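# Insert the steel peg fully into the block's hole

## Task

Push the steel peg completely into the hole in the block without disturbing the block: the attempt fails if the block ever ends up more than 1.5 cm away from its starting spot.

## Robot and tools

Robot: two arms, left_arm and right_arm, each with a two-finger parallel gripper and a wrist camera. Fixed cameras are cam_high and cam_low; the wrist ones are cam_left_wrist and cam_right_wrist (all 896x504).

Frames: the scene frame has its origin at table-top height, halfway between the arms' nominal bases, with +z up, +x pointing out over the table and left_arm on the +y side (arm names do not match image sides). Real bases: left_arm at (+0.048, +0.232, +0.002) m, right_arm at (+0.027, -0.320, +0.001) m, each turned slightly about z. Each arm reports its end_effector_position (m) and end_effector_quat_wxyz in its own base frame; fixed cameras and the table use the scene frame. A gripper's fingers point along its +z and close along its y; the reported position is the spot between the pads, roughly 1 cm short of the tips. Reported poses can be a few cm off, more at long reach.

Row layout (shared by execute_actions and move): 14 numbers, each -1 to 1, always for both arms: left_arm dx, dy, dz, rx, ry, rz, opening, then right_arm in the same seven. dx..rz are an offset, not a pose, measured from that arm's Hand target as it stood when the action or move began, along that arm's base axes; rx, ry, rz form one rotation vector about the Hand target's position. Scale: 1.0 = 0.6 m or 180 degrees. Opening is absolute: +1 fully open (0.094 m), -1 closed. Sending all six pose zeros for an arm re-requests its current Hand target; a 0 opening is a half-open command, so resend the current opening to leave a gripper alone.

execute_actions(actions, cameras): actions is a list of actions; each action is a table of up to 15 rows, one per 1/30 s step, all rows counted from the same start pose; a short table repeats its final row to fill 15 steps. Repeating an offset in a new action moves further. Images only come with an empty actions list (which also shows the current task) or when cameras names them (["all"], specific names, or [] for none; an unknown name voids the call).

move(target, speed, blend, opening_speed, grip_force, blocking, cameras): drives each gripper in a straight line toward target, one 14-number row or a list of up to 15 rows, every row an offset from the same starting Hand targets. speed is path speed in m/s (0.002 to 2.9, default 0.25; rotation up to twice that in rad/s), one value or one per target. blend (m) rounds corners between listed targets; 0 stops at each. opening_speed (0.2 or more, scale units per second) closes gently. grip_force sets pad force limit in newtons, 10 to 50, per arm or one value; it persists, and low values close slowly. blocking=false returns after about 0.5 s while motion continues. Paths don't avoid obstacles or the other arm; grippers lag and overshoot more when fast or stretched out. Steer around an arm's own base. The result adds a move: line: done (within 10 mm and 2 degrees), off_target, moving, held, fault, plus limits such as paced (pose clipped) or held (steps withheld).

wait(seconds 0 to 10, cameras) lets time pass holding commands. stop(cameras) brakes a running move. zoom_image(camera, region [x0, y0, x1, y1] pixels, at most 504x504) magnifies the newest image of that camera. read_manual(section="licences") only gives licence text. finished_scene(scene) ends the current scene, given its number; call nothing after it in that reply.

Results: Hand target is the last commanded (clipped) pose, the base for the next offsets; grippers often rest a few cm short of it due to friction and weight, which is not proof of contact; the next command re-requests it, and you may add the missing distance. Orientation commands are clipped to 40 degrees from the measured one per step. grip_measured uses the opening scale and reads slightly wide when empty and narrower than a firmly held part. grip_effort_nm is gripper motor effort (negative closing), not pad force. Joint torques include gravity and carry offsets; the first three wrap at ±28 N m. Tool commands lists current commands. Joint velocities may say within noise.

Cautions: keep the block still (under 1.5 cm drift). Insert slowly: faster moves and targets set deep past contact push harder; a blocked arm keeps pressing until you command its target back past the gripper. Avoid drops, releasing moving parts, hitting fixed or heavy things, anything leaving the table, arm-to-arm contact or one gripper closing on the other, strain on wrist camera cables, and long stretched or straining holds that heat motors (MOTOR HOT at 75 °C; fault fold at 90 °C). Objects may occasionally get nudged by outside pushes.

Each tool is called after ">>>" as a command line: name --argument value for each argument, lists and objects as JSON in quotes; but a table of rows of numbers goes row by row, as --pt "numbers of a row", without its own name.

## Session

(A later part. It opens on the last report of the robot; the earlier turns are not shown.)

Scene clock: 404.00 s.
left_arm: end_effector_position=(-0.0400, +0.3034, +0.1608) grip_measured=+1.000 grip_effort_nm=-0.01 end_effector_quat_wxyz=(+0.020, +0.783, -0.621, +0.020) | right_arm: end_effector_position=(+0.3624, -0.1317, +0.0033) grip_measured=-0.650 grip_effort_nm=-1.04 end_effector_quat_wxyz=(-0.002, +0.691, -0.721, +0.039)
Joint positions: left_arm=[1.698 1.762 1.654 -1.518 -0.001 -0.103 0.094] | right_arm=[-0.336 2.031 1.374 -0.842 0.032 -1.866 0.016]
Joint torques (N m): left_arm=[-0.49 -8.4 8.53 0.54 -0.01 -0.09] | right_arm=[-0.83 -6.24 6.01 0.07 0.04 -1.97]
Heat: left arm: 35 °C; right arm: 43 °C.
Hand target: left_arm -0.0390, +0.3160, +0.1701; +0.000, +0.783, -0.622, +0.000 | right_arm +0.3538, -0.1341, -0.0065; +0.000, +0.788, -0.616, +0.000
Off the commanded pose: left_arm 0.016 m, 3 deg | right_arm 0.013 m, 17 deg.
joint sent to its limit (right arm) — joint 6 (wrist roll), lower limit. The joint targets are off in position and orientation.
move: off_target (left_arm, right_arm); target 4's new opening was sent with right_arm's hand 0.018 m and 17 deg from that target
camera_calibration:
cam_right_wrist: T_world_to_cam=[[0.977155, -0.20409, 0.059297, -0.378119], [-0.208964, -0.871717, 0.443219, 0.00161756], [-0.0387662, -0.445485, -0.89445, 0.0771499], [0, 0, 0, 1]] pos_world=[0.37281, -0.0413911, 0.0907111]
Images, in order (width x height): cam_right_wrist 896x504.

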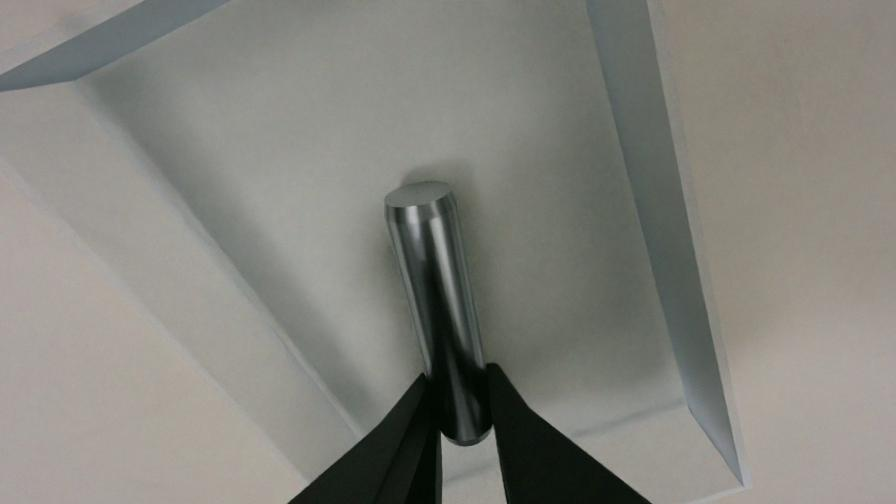

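>>> move --pt "0 0 0 0 0 0 1.0 0 0 0.18 0 0 0.0 -1" --pt "0 0 0 0 0 0 1.0 -0.1008 0.7718 0.3442 0.4706 -0.2680 -0.3737 -1" --speed '[0.12, 0.25]' --blend '[0.03, 0]' --cameras '["cam_high", "cam_low", "cam_right_wrist"]'

Scene clock: 441.93 s.
left_arm: end_effector_position=(-0.0400, +0.3034, +0.1608) grip_measured=+1.000 grip_effort_nm=-0.02 end_effector_quat_wxyz=(+0.020, +0.783, -0.621, +0.020) | right_arm: end_effector_position=(+0.2861, +0.3266, +0.1724) grip_measured=-0.650 grip_effort_nm=-1.04 end_effector_quat_wxyz=(+0.674, -0.147, +0.719, +0.085)
Joint positions: left_arm=[1.698 1.762 1.654 -1.518 -0.001 -0.103 0.094] | right_arm=[1.161 1.695 0.625 0.954 0.831 0.009 0.016]
Joint torques (N m): left_arm=[-0.39 -8.43 8.58 0.54 0.01 -0.11] | right_arm=[0.03 -5.78 7.75 2.63 0.36 -0.03]
Heat: left arm: 35 °C; right arm: 41 °C.
Hand target: left_arm -0.0390, +0.3160, +0.1701; +0.000, +0.783, -0.622, +0.000 | right_arm +0.2933, +0.3290, +0.2000; +0.700, -0.103, +0.700, +0.102
Off the commanded pose: left_arm 0.016 m, 3 deg | right_arm 0.029 m, 7 deg.
move: off_target (left_arm, right_arm)
camera_calibration:
cam_right_wrist: T_world_to_cam=[[0.32013, -0.943278, -0.0879987, 0.234715], [-0.475985, -0.0798345, -0.875822, 0.355421], [0.819118, 0.322263, -0.474544, -0.138899], [0, 0, 0, 1]] pos_world=[0.20781, 0.294539, 0.266026]
Images, in order (width x height): cam_high 896x504, cam_low 896x504, cam_right_wrist 896x504.

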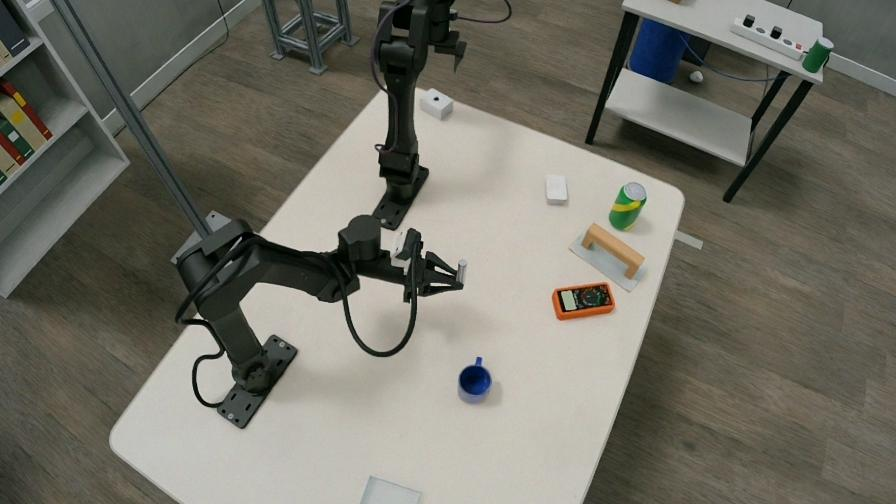

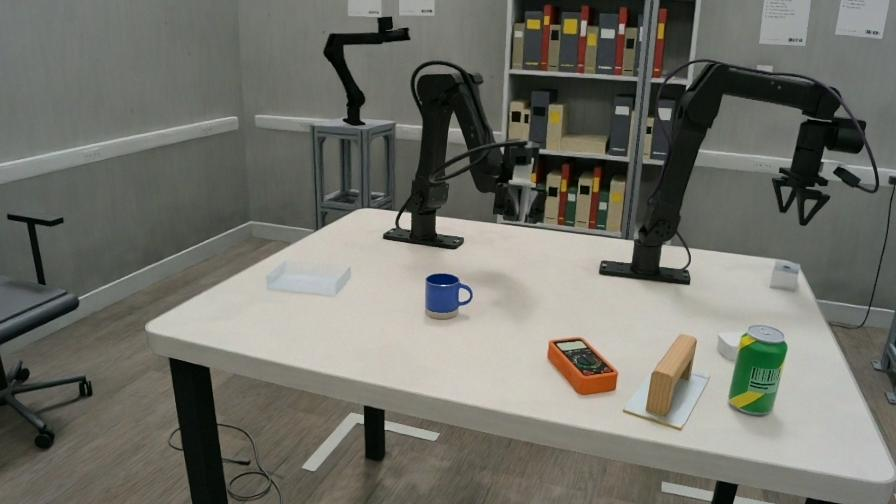

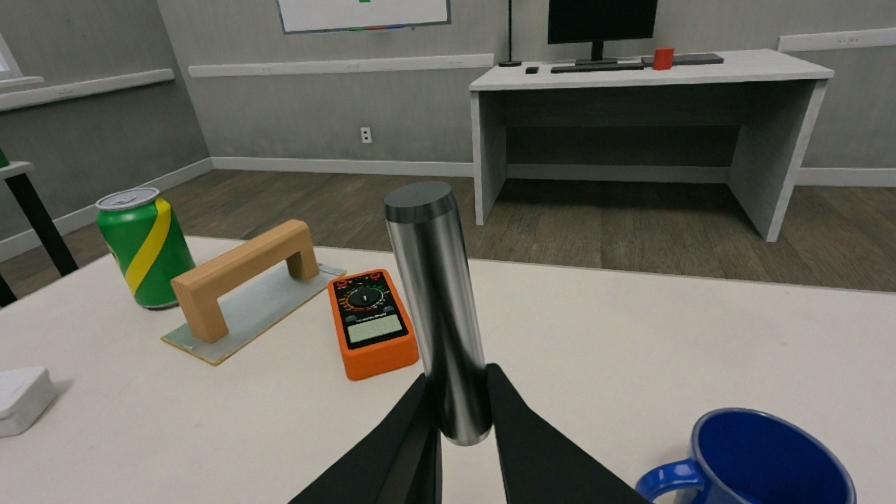

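>>> move --target '[0.565, -0.36, 0.083, 0, 0, -0.27, 0.1, 0, 0, -0.1367, 0.0309, -0.0153, 0, -1]' --speed 0.25 --cameras '["cam_right_wrist"]'

Scene clock: 467.67 s.
left_arm: end_effector_position=(+0.2966, +0.0960, +0.2112) grip_measured=+0.102 grip_effort_nm=-0.11 end_effector_quat_wxyz=(+0.041, -0.448, +0.893, -0.009) | right_arm: end_effector_position=(+0.2899, +0.3336, +0.0913) grip_measured=-0.650 grip_effort_nm=-1.04 end_effector_quat_wxyz=(+0.684, -0.126, +0.711, +0.102)
Joint positions: left_arm=[0.313 1.692 1.775 -1.571 0.005 -0.618 0.052] | right_arm=[1.161 2.115 0.602 1.45 0.837 0.019 0.016]
Joint torques (N m): left_arm=[0.32 -7.16 8.49 0.58 -0.01 -0.08] | right_arm=[0.01 -7.32 3.07 3.42 0.32 0.06]
Heat: left arm: 35 °C; right arm: 38 °C.
Hand target: left_arm +0.3000, +0.1000, +0.2199; +0.000, -0.457, +0.889, +0.000 | right_arm +0.2933, +0.3290, +0.1180; +0.720, -0.071, +0.677, +0.134
Off the commanded pose: left_arm 0.010 m, 5 deg | right_arm 0.027 m, 9 deg.
joint sent to its limit (left arm) — joint 4 (wrist pitch), lower limit. The joint targets are off in position and orientation.
joint sent to its limit (right arm) — joint 4 (wrist pitch), upper limit. The joint targets are off in position, not in orientation.
move: off_target (left_arm, right_arm)
camera_calibration:
cam_right_wrist: T_world_to_cam=[[0.315825, -0.938926, -0.136646, 0.237096], [-0.460548, -0.025787, -0.88726, 0.26523], [0.829548, 0.343151, -0.440564, -0.19597], [0, 0, 0, 1]] pos_world=[0.209837, 0.296702, 0.181389]
Images, in order (width x height): cam_right_wrist 896x504.

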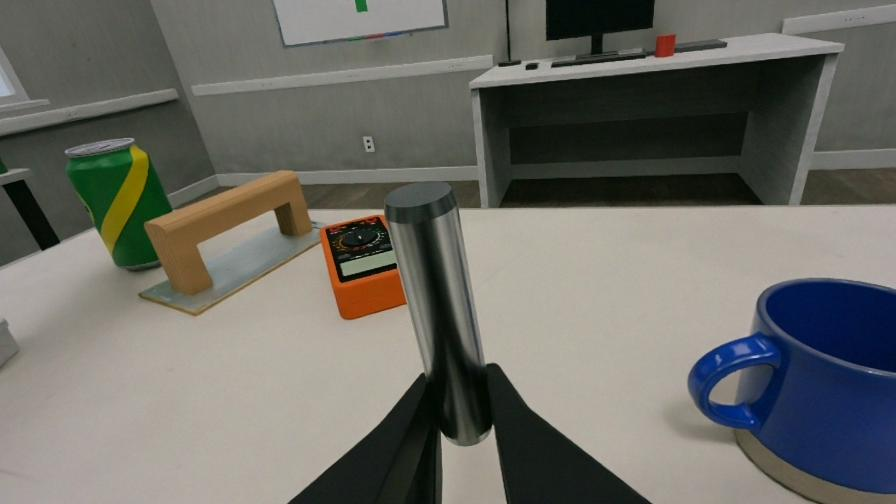

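>>> move --target '[-0.0583, -0.5717, -0.0333, 0, 0, -0.269, 0.1, 0, 0, 0, 0, 0, 0, -1]' --speed 0.2 --cameras '["all"]'

Scene clock: 476.90 s.
left_arm: end_effector_position=(+0.2596, -0.2415, +0.1929) grip_measured=+0.102 grip_effort_nm=-0.11 end_effector_quat_wxyz=(+0.017, -0.045, +0.999, -0.020) | right_arm: end_effector_position=(+0.2899, +0.3336, +0.0913) grip_measured=-0.650 grip_effort_nm=-1.04 end_effector_quat_wxyz=(+0.684, -0.126, +0.711, +0.102)
Joint positions: left_arm=[-0.751 1.879 1.932 -1.571 0.003 -0.84 0.052] | right_arm=[1.161 2.115 0.602 1.45 0.837 0.019 0.016]
Joint torques (N m): left_arm=[0.36 -8.75 8.51 0.53 0.02 -0.06] | right_arm=[0.05 -7.31 3.1 3.42 0.29 0.06]
Heat: left arm: 35 °C; right arm: 38 °C.
Hand target: left_arm +0.2650, -0.2430, +0.1999; +0.000, -0.052, +0.999, +0.000 | right_arm +0.2933, +0.3290, +0.1180; +0.720, -0.071, +0.677, +0.134
Off the commanded pose: left_arm 0.009 m, 3 deg | right_arm 0.027 m, 9 deg.
joint sent to its limit (left arm) — joint 4 (wrist pitch), lower limit. The joint targets are off in position and orientation.
joint sent to its limit (right arm) — joint 4 (wrist pitch), upper limit. The joint targets are off in position, not in orientation.
move: off_target (left_arm, right_arm)
camera_calibration:
cam_left_wrist: T_world_to_cam=[[-0.0446069, -0.997438, 0.0559306, -0.238261], [-0.925958, 0.0622953, 0.372452, 0.222988], [-0.374982, -0.0351755, -0.926364, 0.390074], [0, 0, 0, 1]] pos_world=[0.34212, -0.237821, 0.291624]
cam_right_wrist: T_world_to_cam=[[0.315825, -0.938926, -0.136646, 0.237096], [-0.460548, -0.025787, -0.88726, 0.26523], [0.829548, 0.343151, -0.440564, -0.19597], [0, 0, 0, 1]] pos_world=[0.209837, 0.296702, 0.181389]

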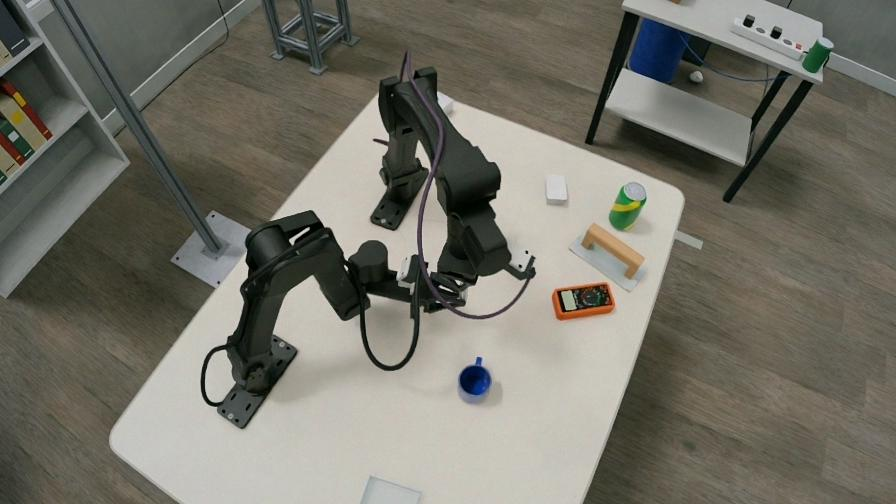

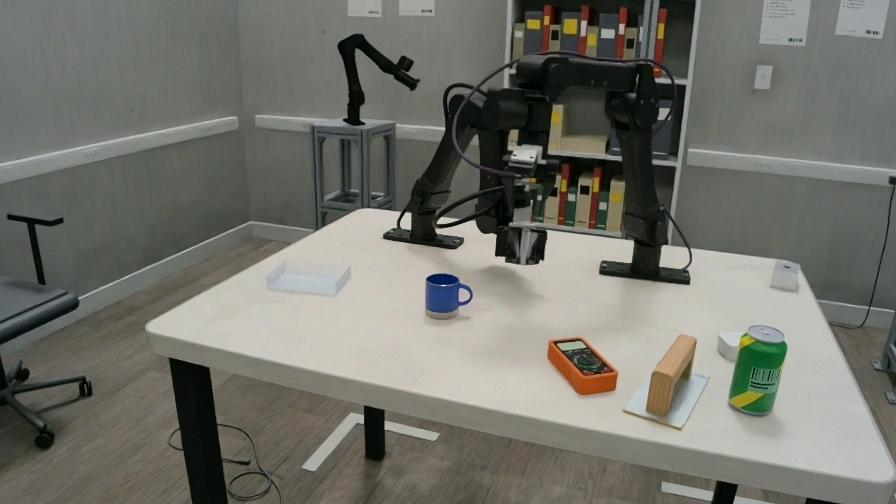

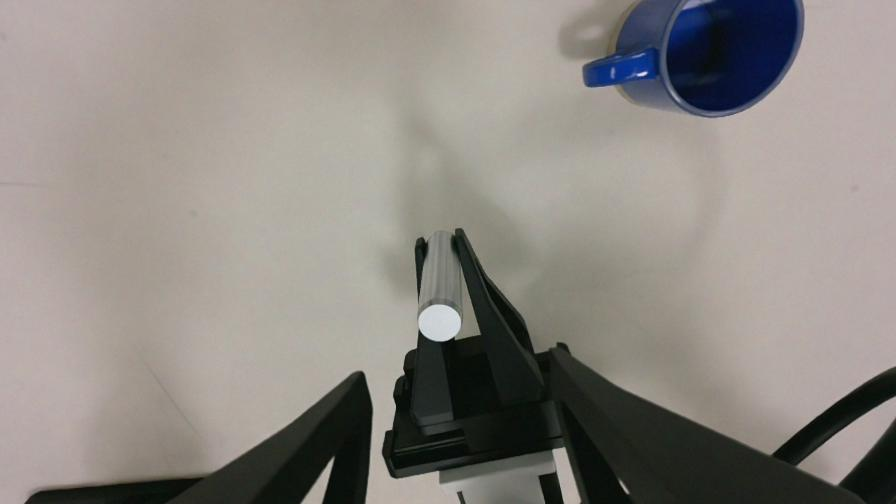

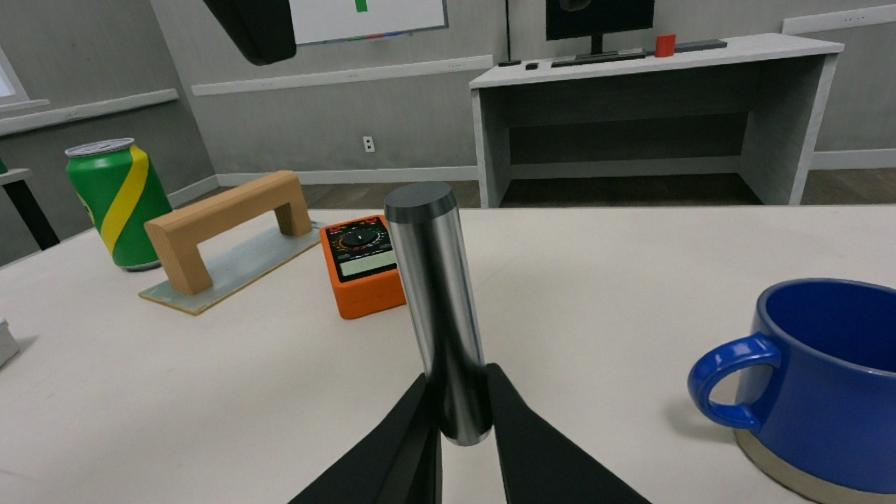

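>>> move --target '[0.0007, 0.0075, -0.0798, -0.0121, -0.0115, 0, 0.1, 0, 0, 0, 0, 0, 0, -1]' --speed 0.08 --cameras '["cam_left_wrist", "cam_low", "cam_right_wrist"]'

>>> zoom_image --camera "cam_low" --region '[450, 130, 600, 290]'

Scene clock: 500.27 s.
left_arm: end_effector_position=(+0.2602, -0.2384, +0.1459) grip_measured=+0.102 grip_effort_nm=-0.11 end_effector_quat_wxyz=(+0.002, -0.049, +0.999, -0.004) | right_arm: end_effector_position=(+0.2899, +0.3336, +0.0913) grip_measured=-0.650 grip_effort_nm=-1.03 end_effector_quat_wxyz=(+0.684, -0.126, +0.711, +0.102)
Joint positions: left_arm=[-0.743 1.879 1.743 -1.426 0.003 -0.84 0.052] | right_arm=[1.161 2.115 0.602 1.45 0.837 0.019 0.016]
Joint torques (N m): left_arm=[0.66 -11.97 4.75 0.79 0.04 0.01] | right_arm=[-0.02 -7.34 3.15 3.39 0.3 0.07]
Heat: left arm: 34 °C; right arm: 41 °C.
Hand target: left_arm +0.2654, -0.2385, +0.1520; +0.017, -0.052, +0.998, -0.020 | right_arm +0.2933, +0.3290, +0.1180; +0.720, -0.071, +0.677, +0.134
Off the commanded pose: left_arm 0.008 m, 3 deg | right_arm 0.027 m, 9 deg.
joint sent to its limit (right arm) — joint 4 (wrist pitch), upper limit. The joint targets are off in position, not in orientation.
move: off_target (left_arm, right_arm)
camera_calibration:
cam_left_wrist: T_world_to_cam=[[-0.0356514, -0.998997, 0.0270886, -0.230942], [-0.913669, 0.0435642, 0.404118, 0.228523], [-0.404893, -0.0103426, -0.914306, 0.358857], [0, 0, 0, 1]] pos_world=[0.34586, -0.236954, 0.242011]
cam_right_wrist: T_world_to_cam=[[0.315825, -0.938926, -0.136646, 0.237096], [-0.460548, -0.025787, -0.88726, 0.26523], [0.829548, 0.343151, -0.440564, -0.19597], [0, 0, 0, 1]] pos_world=[0.209837, 0.296702, 0.181389]
Images, in order (width x height): cam_low 896x504, cam_left_wrist 896x504, cam_right_wrist 896x504.

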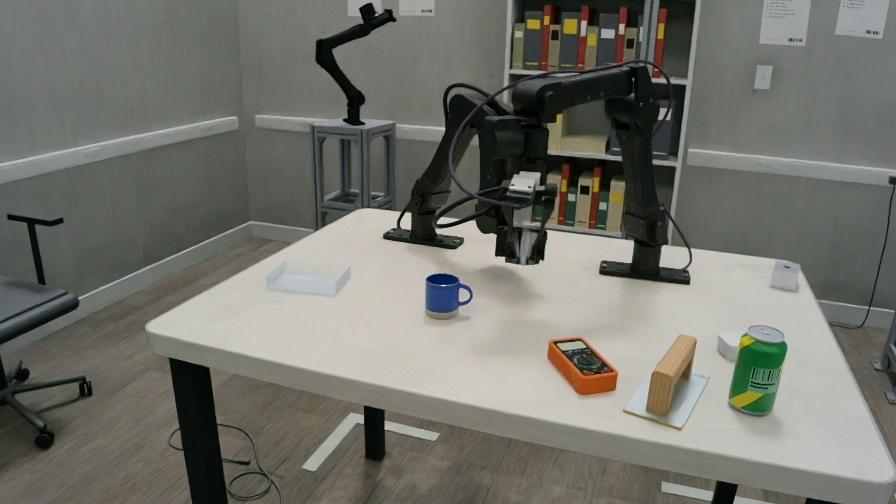

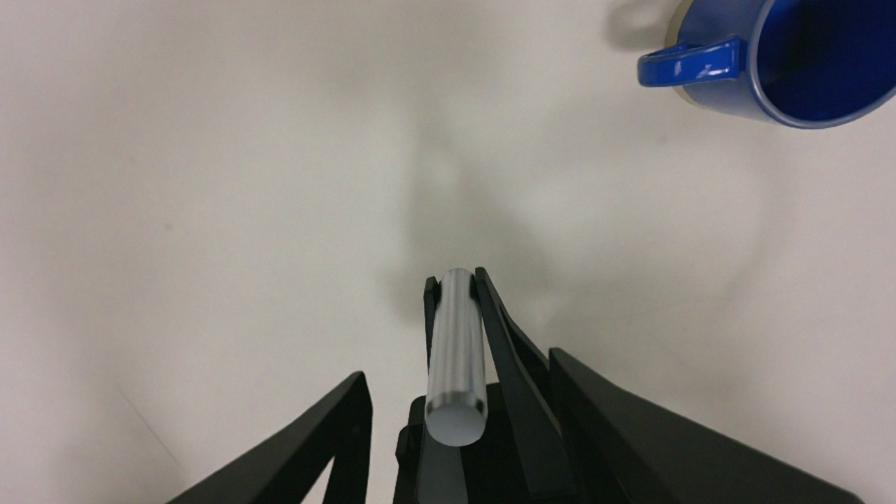

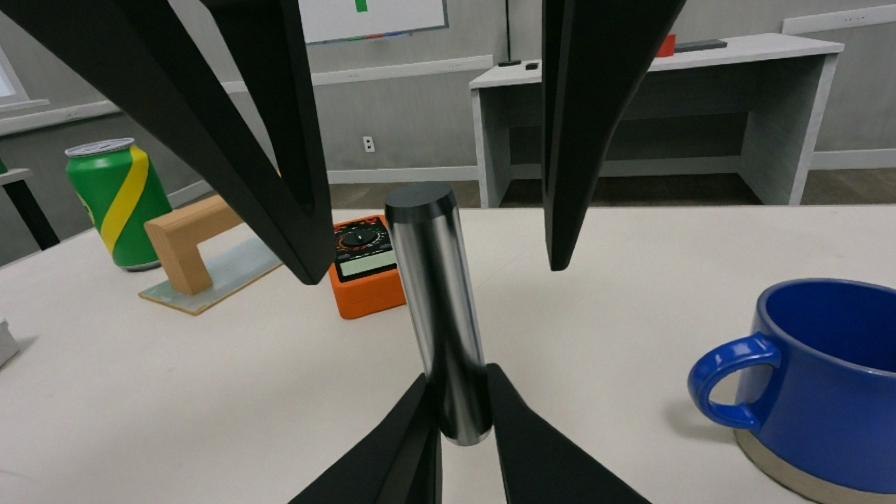

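Scaled by 3.150 from the camera's 896x504 image, which has a finer 1280x720 frame.

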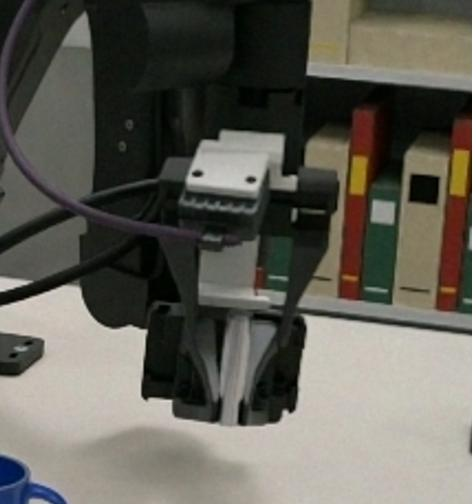

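>>> move --target '[0, 0, 0, 0, 0, 0, -1, 0, 0, 0, 0, 0, 0, -1]' --speed 0.05 --opening_speed 0.6 --cameras '["cam_left_wrist", "cam_right_wrist"]'

Scene clock: 509.23 s.
left_arm: end_effector_position=(+0.2605, -0.2391, +0.1459) grip_measured=-0.682 grip_effort_nm=-1.05 end_effector_quat_wxyz=(+0.002, -0.049, +0.999, -0.006) | right_arm: end_effector_position=(+0.2901, +0.3331, +0.0913) grip_measured=-0.650 grip_effort_nm=-1.04 end_effector_quat_wxyz=(+0.684, -0.123, +0.711, +0.103)
Joint positions: left_arm=[-0.743 1.879 1.743 -1.423 0.005 -0.84 0.015] | right_arm=[1.161 2.115 0.602 1.45 0.84 0.026 0.016]
Joint torques (N m): left_arm=[0.59 -11.96 4.68 0.76 0.04 0.04] | right_arm=[0.02 -7.31 3.06 3.39 0.28 0.02]
Heat: left arm: 34 °C; right arm: 42 °C.
Hand target: left_arm +0.2654, -0.2385, +0.1520; +0.017, -0.052, +0.998, -0.020 | right_arm +0.2933, +0.3290, +0.1180; +0.720, -0.071, +0.677, +0.134
Off the commanded pose: left_arm 0.008 m, 2 deg | right_arm 0.027 m, 9 deg.
joint sent to its limit (right arm) — joint 4 (wrist pitch), upper limit. The joint targets are off in position, not in orientation.
move: off_target (right_arm)
camera_calibration:
cam_left_wrist: T_world_to_cam=[[-0.0356982, -0.998906, 0.0302169, -0.232049], [-0.914192, 0.0448552, 0.402791, 0.229582], [-0.403706, -0.0132452, -0.914793, 0.358083], [0, 0, 0, 1]] pos_world=[0.346158, -0.23735, 0.24211]
cam_right_wrist: T_world_to_cam=[[0.312372, -0.939191, -0.142633, 0.238169], [-0.462248, -0.0191047, -0.886545, 0.263547], [0.82991, 0.342864, -0.440107, -0.195935], [0, 0, 0, 1]] pos_world=[0.210035, 0.2959, 0.181384]
Images, in order (width x height): cam_left_wrist 896x504, cam_right_wrist 896x504.

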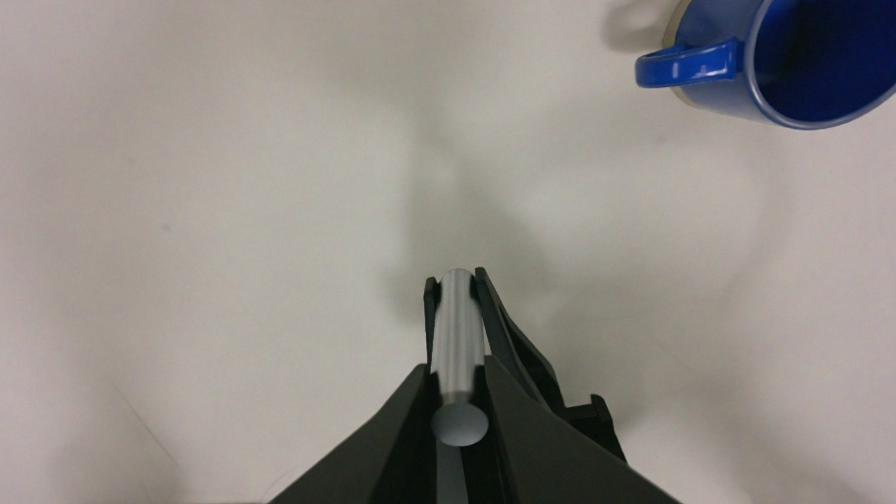

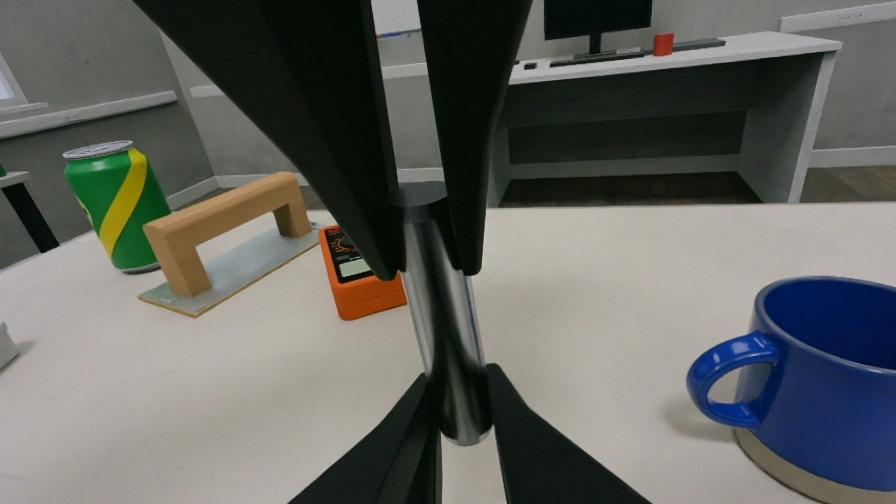

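>>> move --pt "0 0 0 0 0 0 -1 0 0 0 0 0 0 0.5" --pt "0 0 0.133 0 0 0 -1 -0.079 -0.0263 0 0 0 0 0.5" --speed 0.1 --opening_speed 1.0 --cameras '["cam_left_wrist", "cam_right_wrist"]'

Scene clock: 537.47 s.
left_arm: end_effector_position=(+0.2639, -0.2421, +0.2042) grip_measured=-0.682 grip_effort_nm=-1.05 end_effector_quat_wxyz=(+0.032, -0.049, +0.998, -0.036) | right_arm: end_effector_position=(+0.2451, +0.3166, +0.0794) grip_measured=+0.498 grip_effort_nm=0.09 end_effector_quat_wxyz=(+0.674, -0.139, +0.721, +0.080)
Joint positions: left_arm=[-0.743 1.862 1.953 -1.566 0.005 -0.84 0.015] | right_arm=[1.293 2.077 0.484 1.453 0.98 0.044 0.07]
Joint torques (N m): left_arm=[0.59 -13.94 8.76 0.55 0.04 0.03] | right_arm=[0.38 -10.39 2.13 3.3 0.37 0.07]
Heat: left arm: 35 °C; right arm: 45 °C.
Hand target: left_arm +0.2654, -0.2385, +0.2318; +0.017, -0.052, +0.998, -0.020 | right_arm +0.2459, +0.3132, +0.1180; +0.720, -0.071, +0.677, +0.134
Off the commanded pose: left_arm 0.028 m, 3 deg | right_arm 0.039 m, 12 deg.
joint sent to its limit (left arm) — joint 4 (wrist pitch), lower limit. The joint targets are off in position and orientation.
joint sent to its limit (right arm) — joint 4 (wrist pitch), upper limit. The joint targets are off in position and orientation.
move: off_target (left_arm, right_arm)
camera_calibration:
cam_left_wrist: T_world_to_cam=[[-0.0392284, -0.995617, 0.0849048, -0.246195], [-0.937345, 0.0661041, 0.342075, 0.232875], [-0.346188, -0.0661661, -0.935829, 0.38895], [0, 0, 0, 1]] pos_world=[0.343276, -0.234774, 0.305233]
cam_right_wrist: T_world_to_cam=[[0.302581, -0.948653, -0.0922052, 0.236528], [-0.478564, -0.0675522, -0.87545, 0.250403], [0.82427, 0.309021, -0.474432, -0.143333], [0, 0, 0, 1]] pos_world=[0.16641, 0.285591, 0.173023]
Images, in order (width x height): cam_left_wrist 896x504, cam_right_wrist 896x504.

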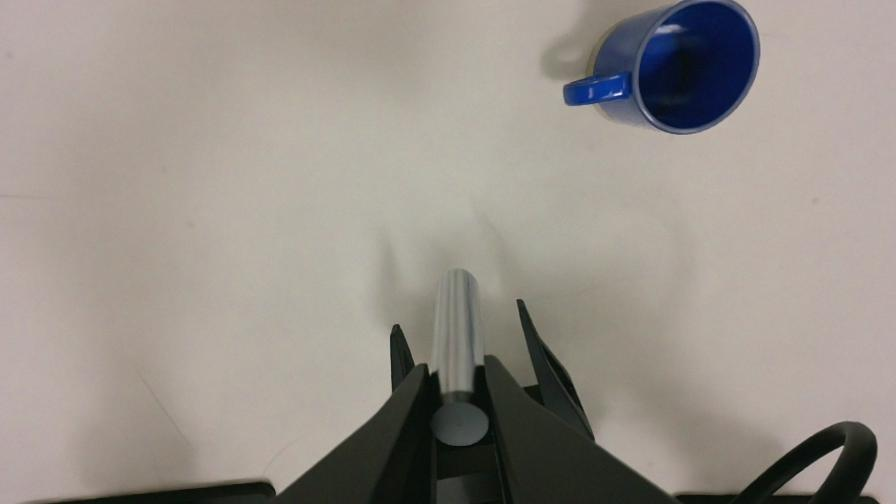

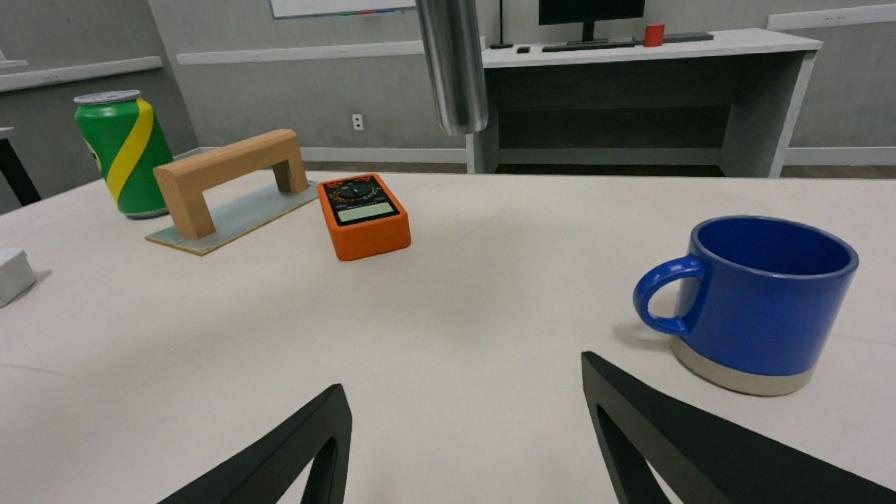

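>>> move --pt "0.0577 0.5642 0 0 0 0.245 -1 0 0 0 0 0 0 0.5" --pt "-0.159 0.8475 -0.02 0 0 0.383 -1 0 0 0 0 0 0 0.5" --speed 0.3 --blend '[0.06, 0]' --cameras '["cam_left_wrist"]'

Scene clock: 545.00 s.
left_arm: end_effector_position=(+0.1633, +0.2681, +0.2079) grip_measured=-0.682 grip_effort_nm=-1.05 end_effector_quat_wxyz=(+0.037, -0.618, +0.785, +0.003) | right_arm: end_effector_position=(+0.2451, +0.3166, +0.0794) grip_measured=+0.498 grip_effort_nm=0.08 end_effector_quat_wxyz=(+0.674, -0.139, +0.721, +0.080)
Joint positions: left_arm=[1.032 1.708 1.781 -1.572 0.02 -0.302 0.015] | right_arm=[1.293 2.077 0.484 1.453 0.98 0.044 0.07]
Joint torques (N m): left_arm=[-0.47 -7.88 8.83 0.56 0.11 0.1] | right_arm=[0.4 -10.39 2.09 3.29 0.38 0.05]
Heat: left arm: 35 °C; right arm: 47 °C.
Hand target: left_arm +0.1700, +0.2700, +0.2198; +0.025, -0.608, +0.793, -0.007 | right_arm +0.2459, +0.3132, +0.1180; +0.720, -0.071, +0.677, +0.134
Off the commanded pose: left_arm 0.014 m, 2 deg | right_arm 0.039 m, 12 deg.
joint sent to its limit (left arm) — joint 4 (wrist pitch), lower limit. The joint targets are off in position and orientation.
joint sent to its limit (right arm) — joint 4 (wrist pitch), upper limit. The joint targets are off in position and orientation.
move: off_target (left_arm, right_arm)
camera_calibration:
cam_left_wrist: T_world_to_cam=[[0.930037, -0.363949, 0.0507135, -0.0630615], [-0.358243, -0.867296, 0.34563, 0.258609], [-0.0818081, -0.339617, -0.936999, 0.421809], [0, 0, 0, 1]] pos_world=[0.185802, 0.344592, 0.309049]
Images, in order (width x height): cam_left_wrist 896x504.

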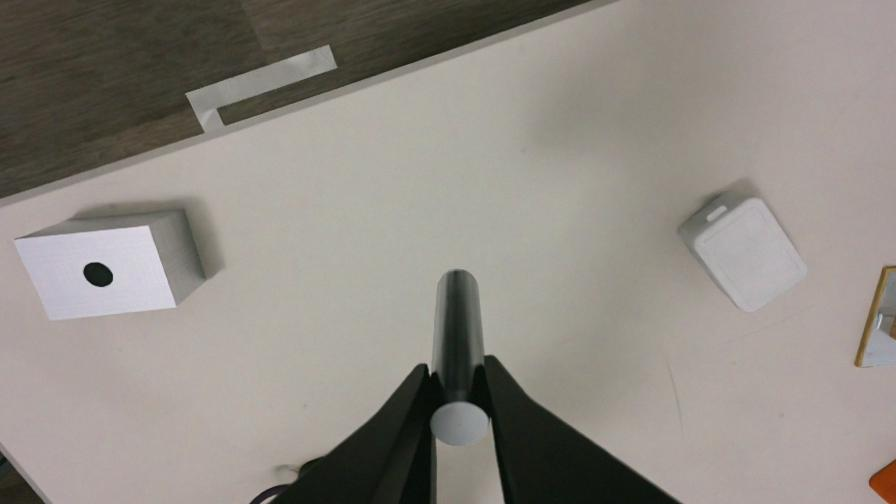

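>>> move --target '[-0.3517, 0.0975, -0.0963, 0.0076, 0.016, 0.1224, -1, 0, 0, 0, 0, 0, 0, 0.5]' --speed 0.2 --cameras '["cam_left_wrist"]'

>>> zoom_image --camera "cam_left_wrist" --region '[340, 160, 580, 460]'

Scene clock: 567.47 s.
left_arm: end_effector_position=(-0.0421, +0.3185, +0.1589) grip_measured=-0.682 grip_effort_nm=-1.04 end_effector_quat_wxyz=(+0.000, +0.756, -0.655, -0.008) | right_arm: end_effector_position=(+0.2451, +0.3166, +0.0794) grip_measured=+0.498 grip_effort_nm=0.08 end_effector_quat_wxyz=(+0.674, -0.139, +0.721, +0.080)
Joint positions: left_arm=[1.693 1.754 1.639 -1.443 -0.011 -0.02 0.015] | right_arm=[1.293 2.077 0.484 1.453 0.98 0.044 0.07]
Joint torques (N m): left_arm=[-0.35 -8.44 6.42 0.82 -0.03 0.07] | right_arm=[0.43 -10.41 2.09 3.29 0.38 0.05]
Heat: left arm: 35 °C; right arm: 50 °C.
Hand target: left_arm -0.0410, +0.3285, +0.1620; -0.013, +0.748, -0.663, -0.023 | right_arm +0.2459, +0.3132, +0.1180; +0.720, -0.071, +0.677, +0.134
Off the commanded pose: left_arm 0.011 m, 3 deg | right_arm 0.039 m, 12 deg.
joint sent to its limit (right arm) — joint 4 (wrist pitch), upper limit. The joint targets are off in position and orientation.
move: off_target (left_arm, right_arm)
camera_calibration:
cam_left_wrist: T_world_to_cam=[[0.999935, 0.00883589, 0.0071955, 0.0399507], [0.00523489, -0.917078, 0.398673, 0.268305], [0.0101215, -0.398609, -0.917065, 0.395695], [0, 0, 0, 1]] pos_world=[-0.0453577, 0.403431, 0.255625]
Images, in order (width x height): cam_left_wrist 896x504.

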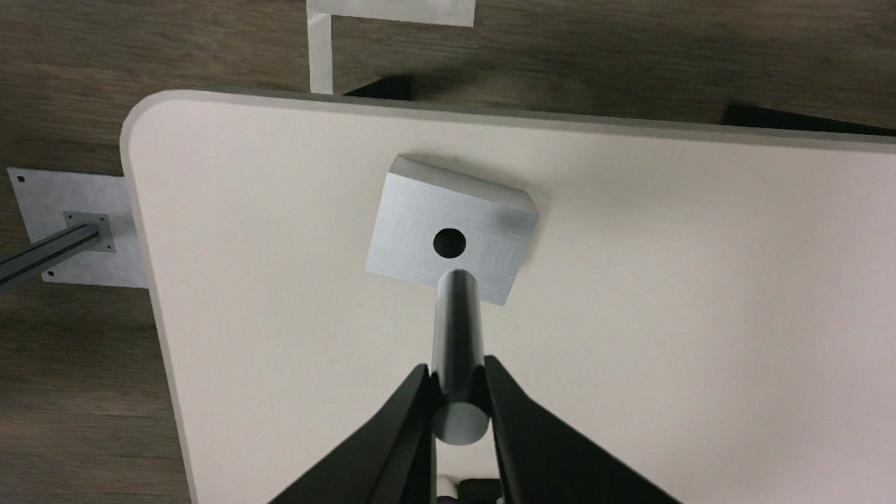

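Scaled by 1.680 from the camera's 896x504 image, which has a finer 1280x720 frame.

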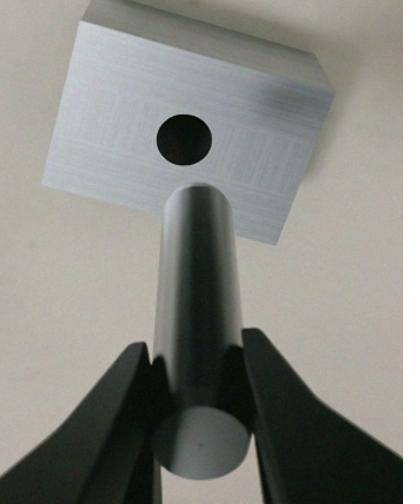

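>>> move --target '[-0.0042, -0.0068, -0.075, 0, 0, 0, -1, 0, 0, 0, 0, 0, 0, 0.5]' --speed 0.1 --cameras '["cam_left_wrist", "cam_low"]'

>>> zoom_image --camera "cam_left_wrist" --region '[340, 160, 580, 460]'

>>> zoom_image --camera "cam_low" --region '[730, 180, 850, 300]'

Scene clock: 605.10 s.
left_arm: end_effector_position=(-0.0421, +0.3188, +0.1122) grip_measured=-0.682 grip_effort_nm=-1.05 end_effector_quat_wxyz=(+0.002, +0.753, -0.659, -0.006) | right_arm: end_effector_position=(+0.2451, +0.3166, +0.0794) grip_measured=+0.498 grip_effort_nm=0.09 end_effector_quat_wxyz=(+0.674, -0.139, +0.721, +0.080)
Joint positions: left_arm=[1.693 1.754 1.453 -1.262 -0.011 -0.011 0.015] | right_arm=[1.293 2.077 0.484 1.453 0.98 0.044 0.07]
Joint torques (N m): left_arm=[0.64 -10.43 4.94 0.8 -0.04 0.09] | right_arm=[0.39 -10.4 2.1 3.29 0.37 0.06]
Heat: left arm: 34 °C; right arm: 53 °C.
Hand target: left_arm -0.0435, +0.3244, +0.1170; -0.013, +0.748, -0.663, -0.023 | right_arm +0.2459, +0.3132, +0.1180; +0.720, -0.071, +0.677, +0.134
Off the commanded pose: left_arm 0.008 m, 3 deg | right_arm 0.039 m, 12 deg.
joint sent to its limit (right arm) — joint 4 (wrist pitch), upper limit. The joint targets are off in position and orientation.
move: off_target (left_arm, right_arm)
camera_calibration:
cam_left_wrist: T_world_to_cam=[[0.99997, -0.000288221, 0.00771583, 0.0431578], [-0.00337348, -0.915187, 0.403016, 0.285809], [0.00694527, -0.40303, -0.915161, 0.35397], [0, 0, 0, 1]] pos_world=[-0.0446507, 0.404242, 0.208421]
Images, in order (width x height): cam_low 896x504, cam_left_wrist 896x504.

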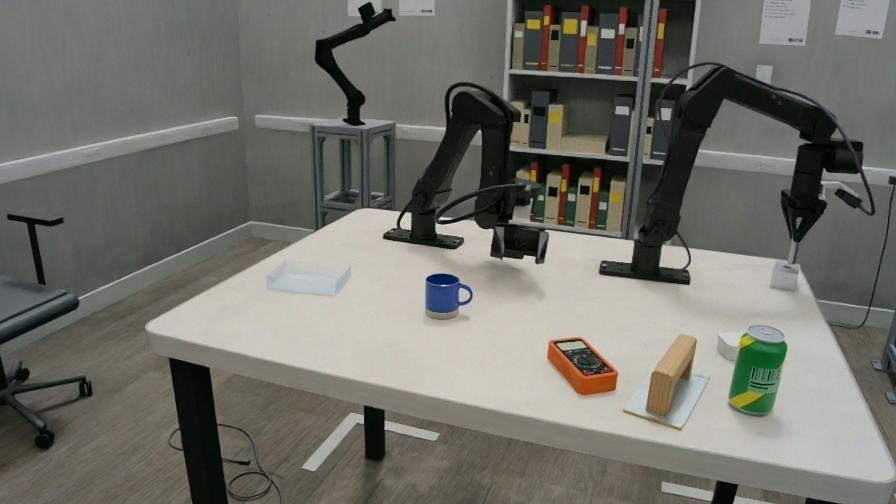

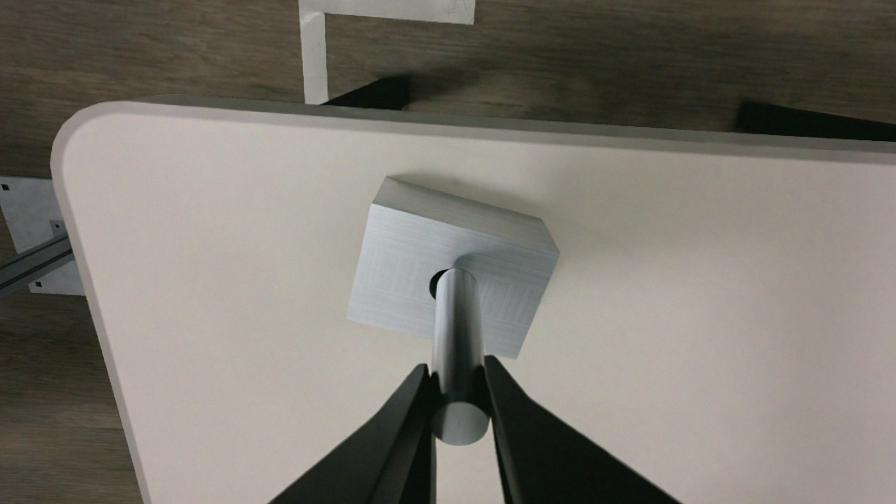

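Scaled by 1.680 from the camera's 896x504 image, which has a finer 1280x720 frame.

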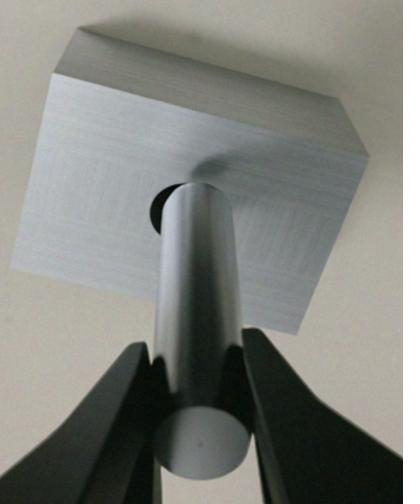

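Scaled by 4.200 from the camera's 896x504 image, which has a finer 1280x720 frame.

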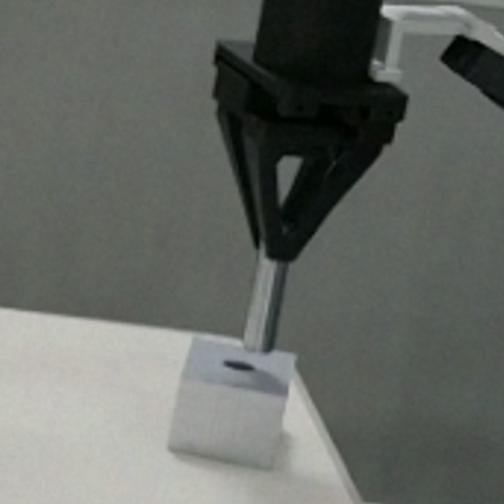

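>>> move --target '[-0.0058, -0.0083, -0.0067, 0, 0, 0, -1, 0, 0, 0, 0, 0, 0, 0.5]' --speed 0.05 --cameras '["cam_left_wrist", "cam_low"]'

>>> zoom_image --camera "cam_left_wrist" --region '[380, 220, 540, 360]'

>>> zoom_image --camera "cam_low" --region '[760, 230, 820, 300]'

Scene clock: 626.57 s.
left_arm: end_effector_position=(-0.0435, +0.3144, +0.1037) grip_measured=-0.682 grip_effort_nm=-1.05 end_effector_quat_wxyz=(+0.006, +0.750, -0.661, -0.001) | right_arm: end_effector_position=(+0.2451, +0.3166, +0.0794) grip_measured=+0.498 grip_effort_nm=0.08 end_effector_quat_wxyz=(+0.674, -0.139, +0.721, +0.080)
Joint positions: left_arm=[1.699 1.754 1.419 -1.242 -0.011 0.003 0.015] | right_arm=[1.293 2.077 0.484 1.453 0.98 0.044 0.07]
Joint torques (N m): left_arm=[0.62 -12.03 4.93 0.75 -0.05 0.1] | right_arm=[0.4 -10.39 2.09 3.29 0.38 0.07]
Heat: left arm: 34 °C; right arm: 54 °C.
Hand target: left_arm -0.0470, +0.3194, +0.1130; -0.013, +0.748, -0.663, -0.023 | right_arm +0.2459, +0.3132, +0.1180; +0.720, -0.071, +0.677, +0.134
Off the commanded pose: left_arm 0.011 m, 3 deg | right_arm 0.039 m, 12 deg.
joint sent to its limit (right arm) — joint 4 (wrist pitch), upper limit. The joint targets are off in position and orientation.
move: off_target (left_arm, right_arm)
camera_calibration:
cam_left_wrist: T_world_to_cam=[[0.999924, -0.00784637, 0.00948468, 0.0469058], [-0.0110787, -0.909486, 0.415586, 0.281816], [0.00536534, -0.41566, -0.909504, 0.347851], [0, 0, 0, 1]] pos_world=[-0.0456464, 0.401263, 0.198808]
Images, in order (width x height): cam_low 896x504, cam_left_wrist 896x504.

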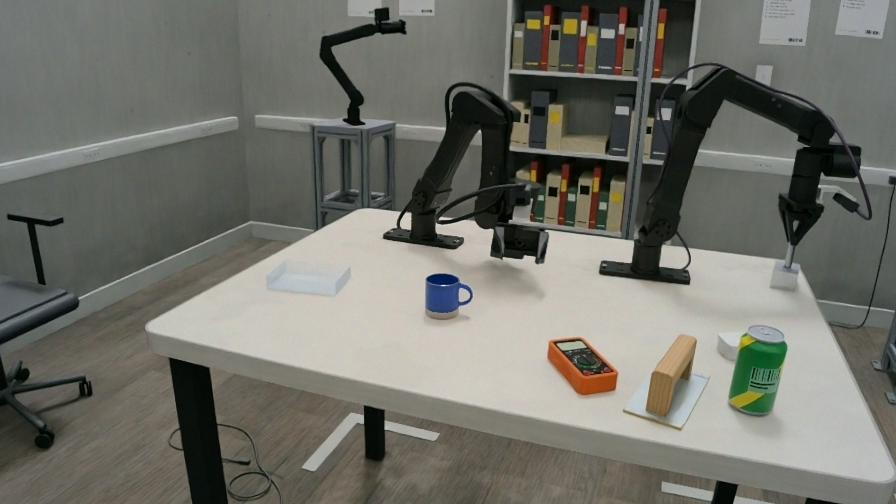

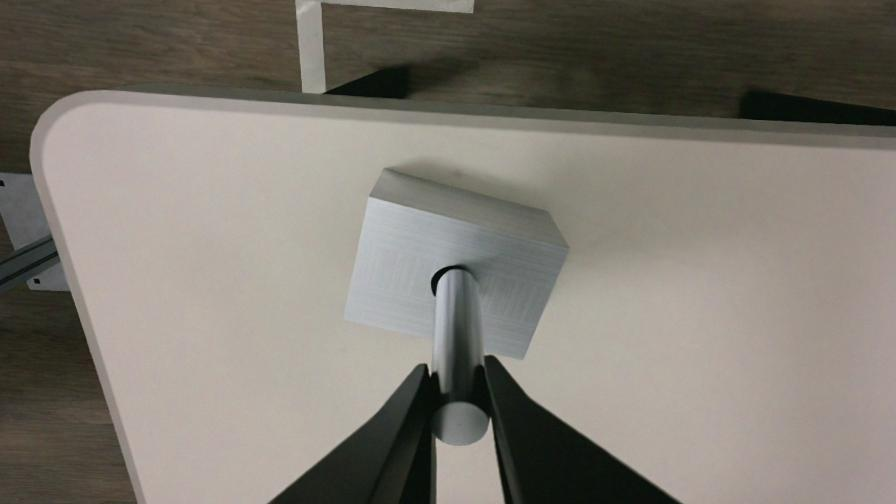

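Scaled by 3.150 from the camera's 896x504 image, which has a finer 1280x720 frame.

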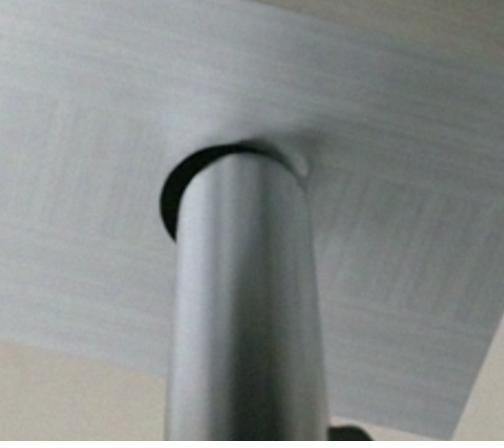

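Scaled by 7.200 from the camera's 896x504 image, which has a finer 1280x720 frame.

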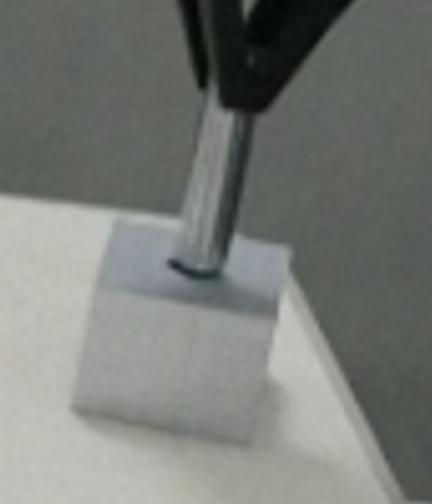

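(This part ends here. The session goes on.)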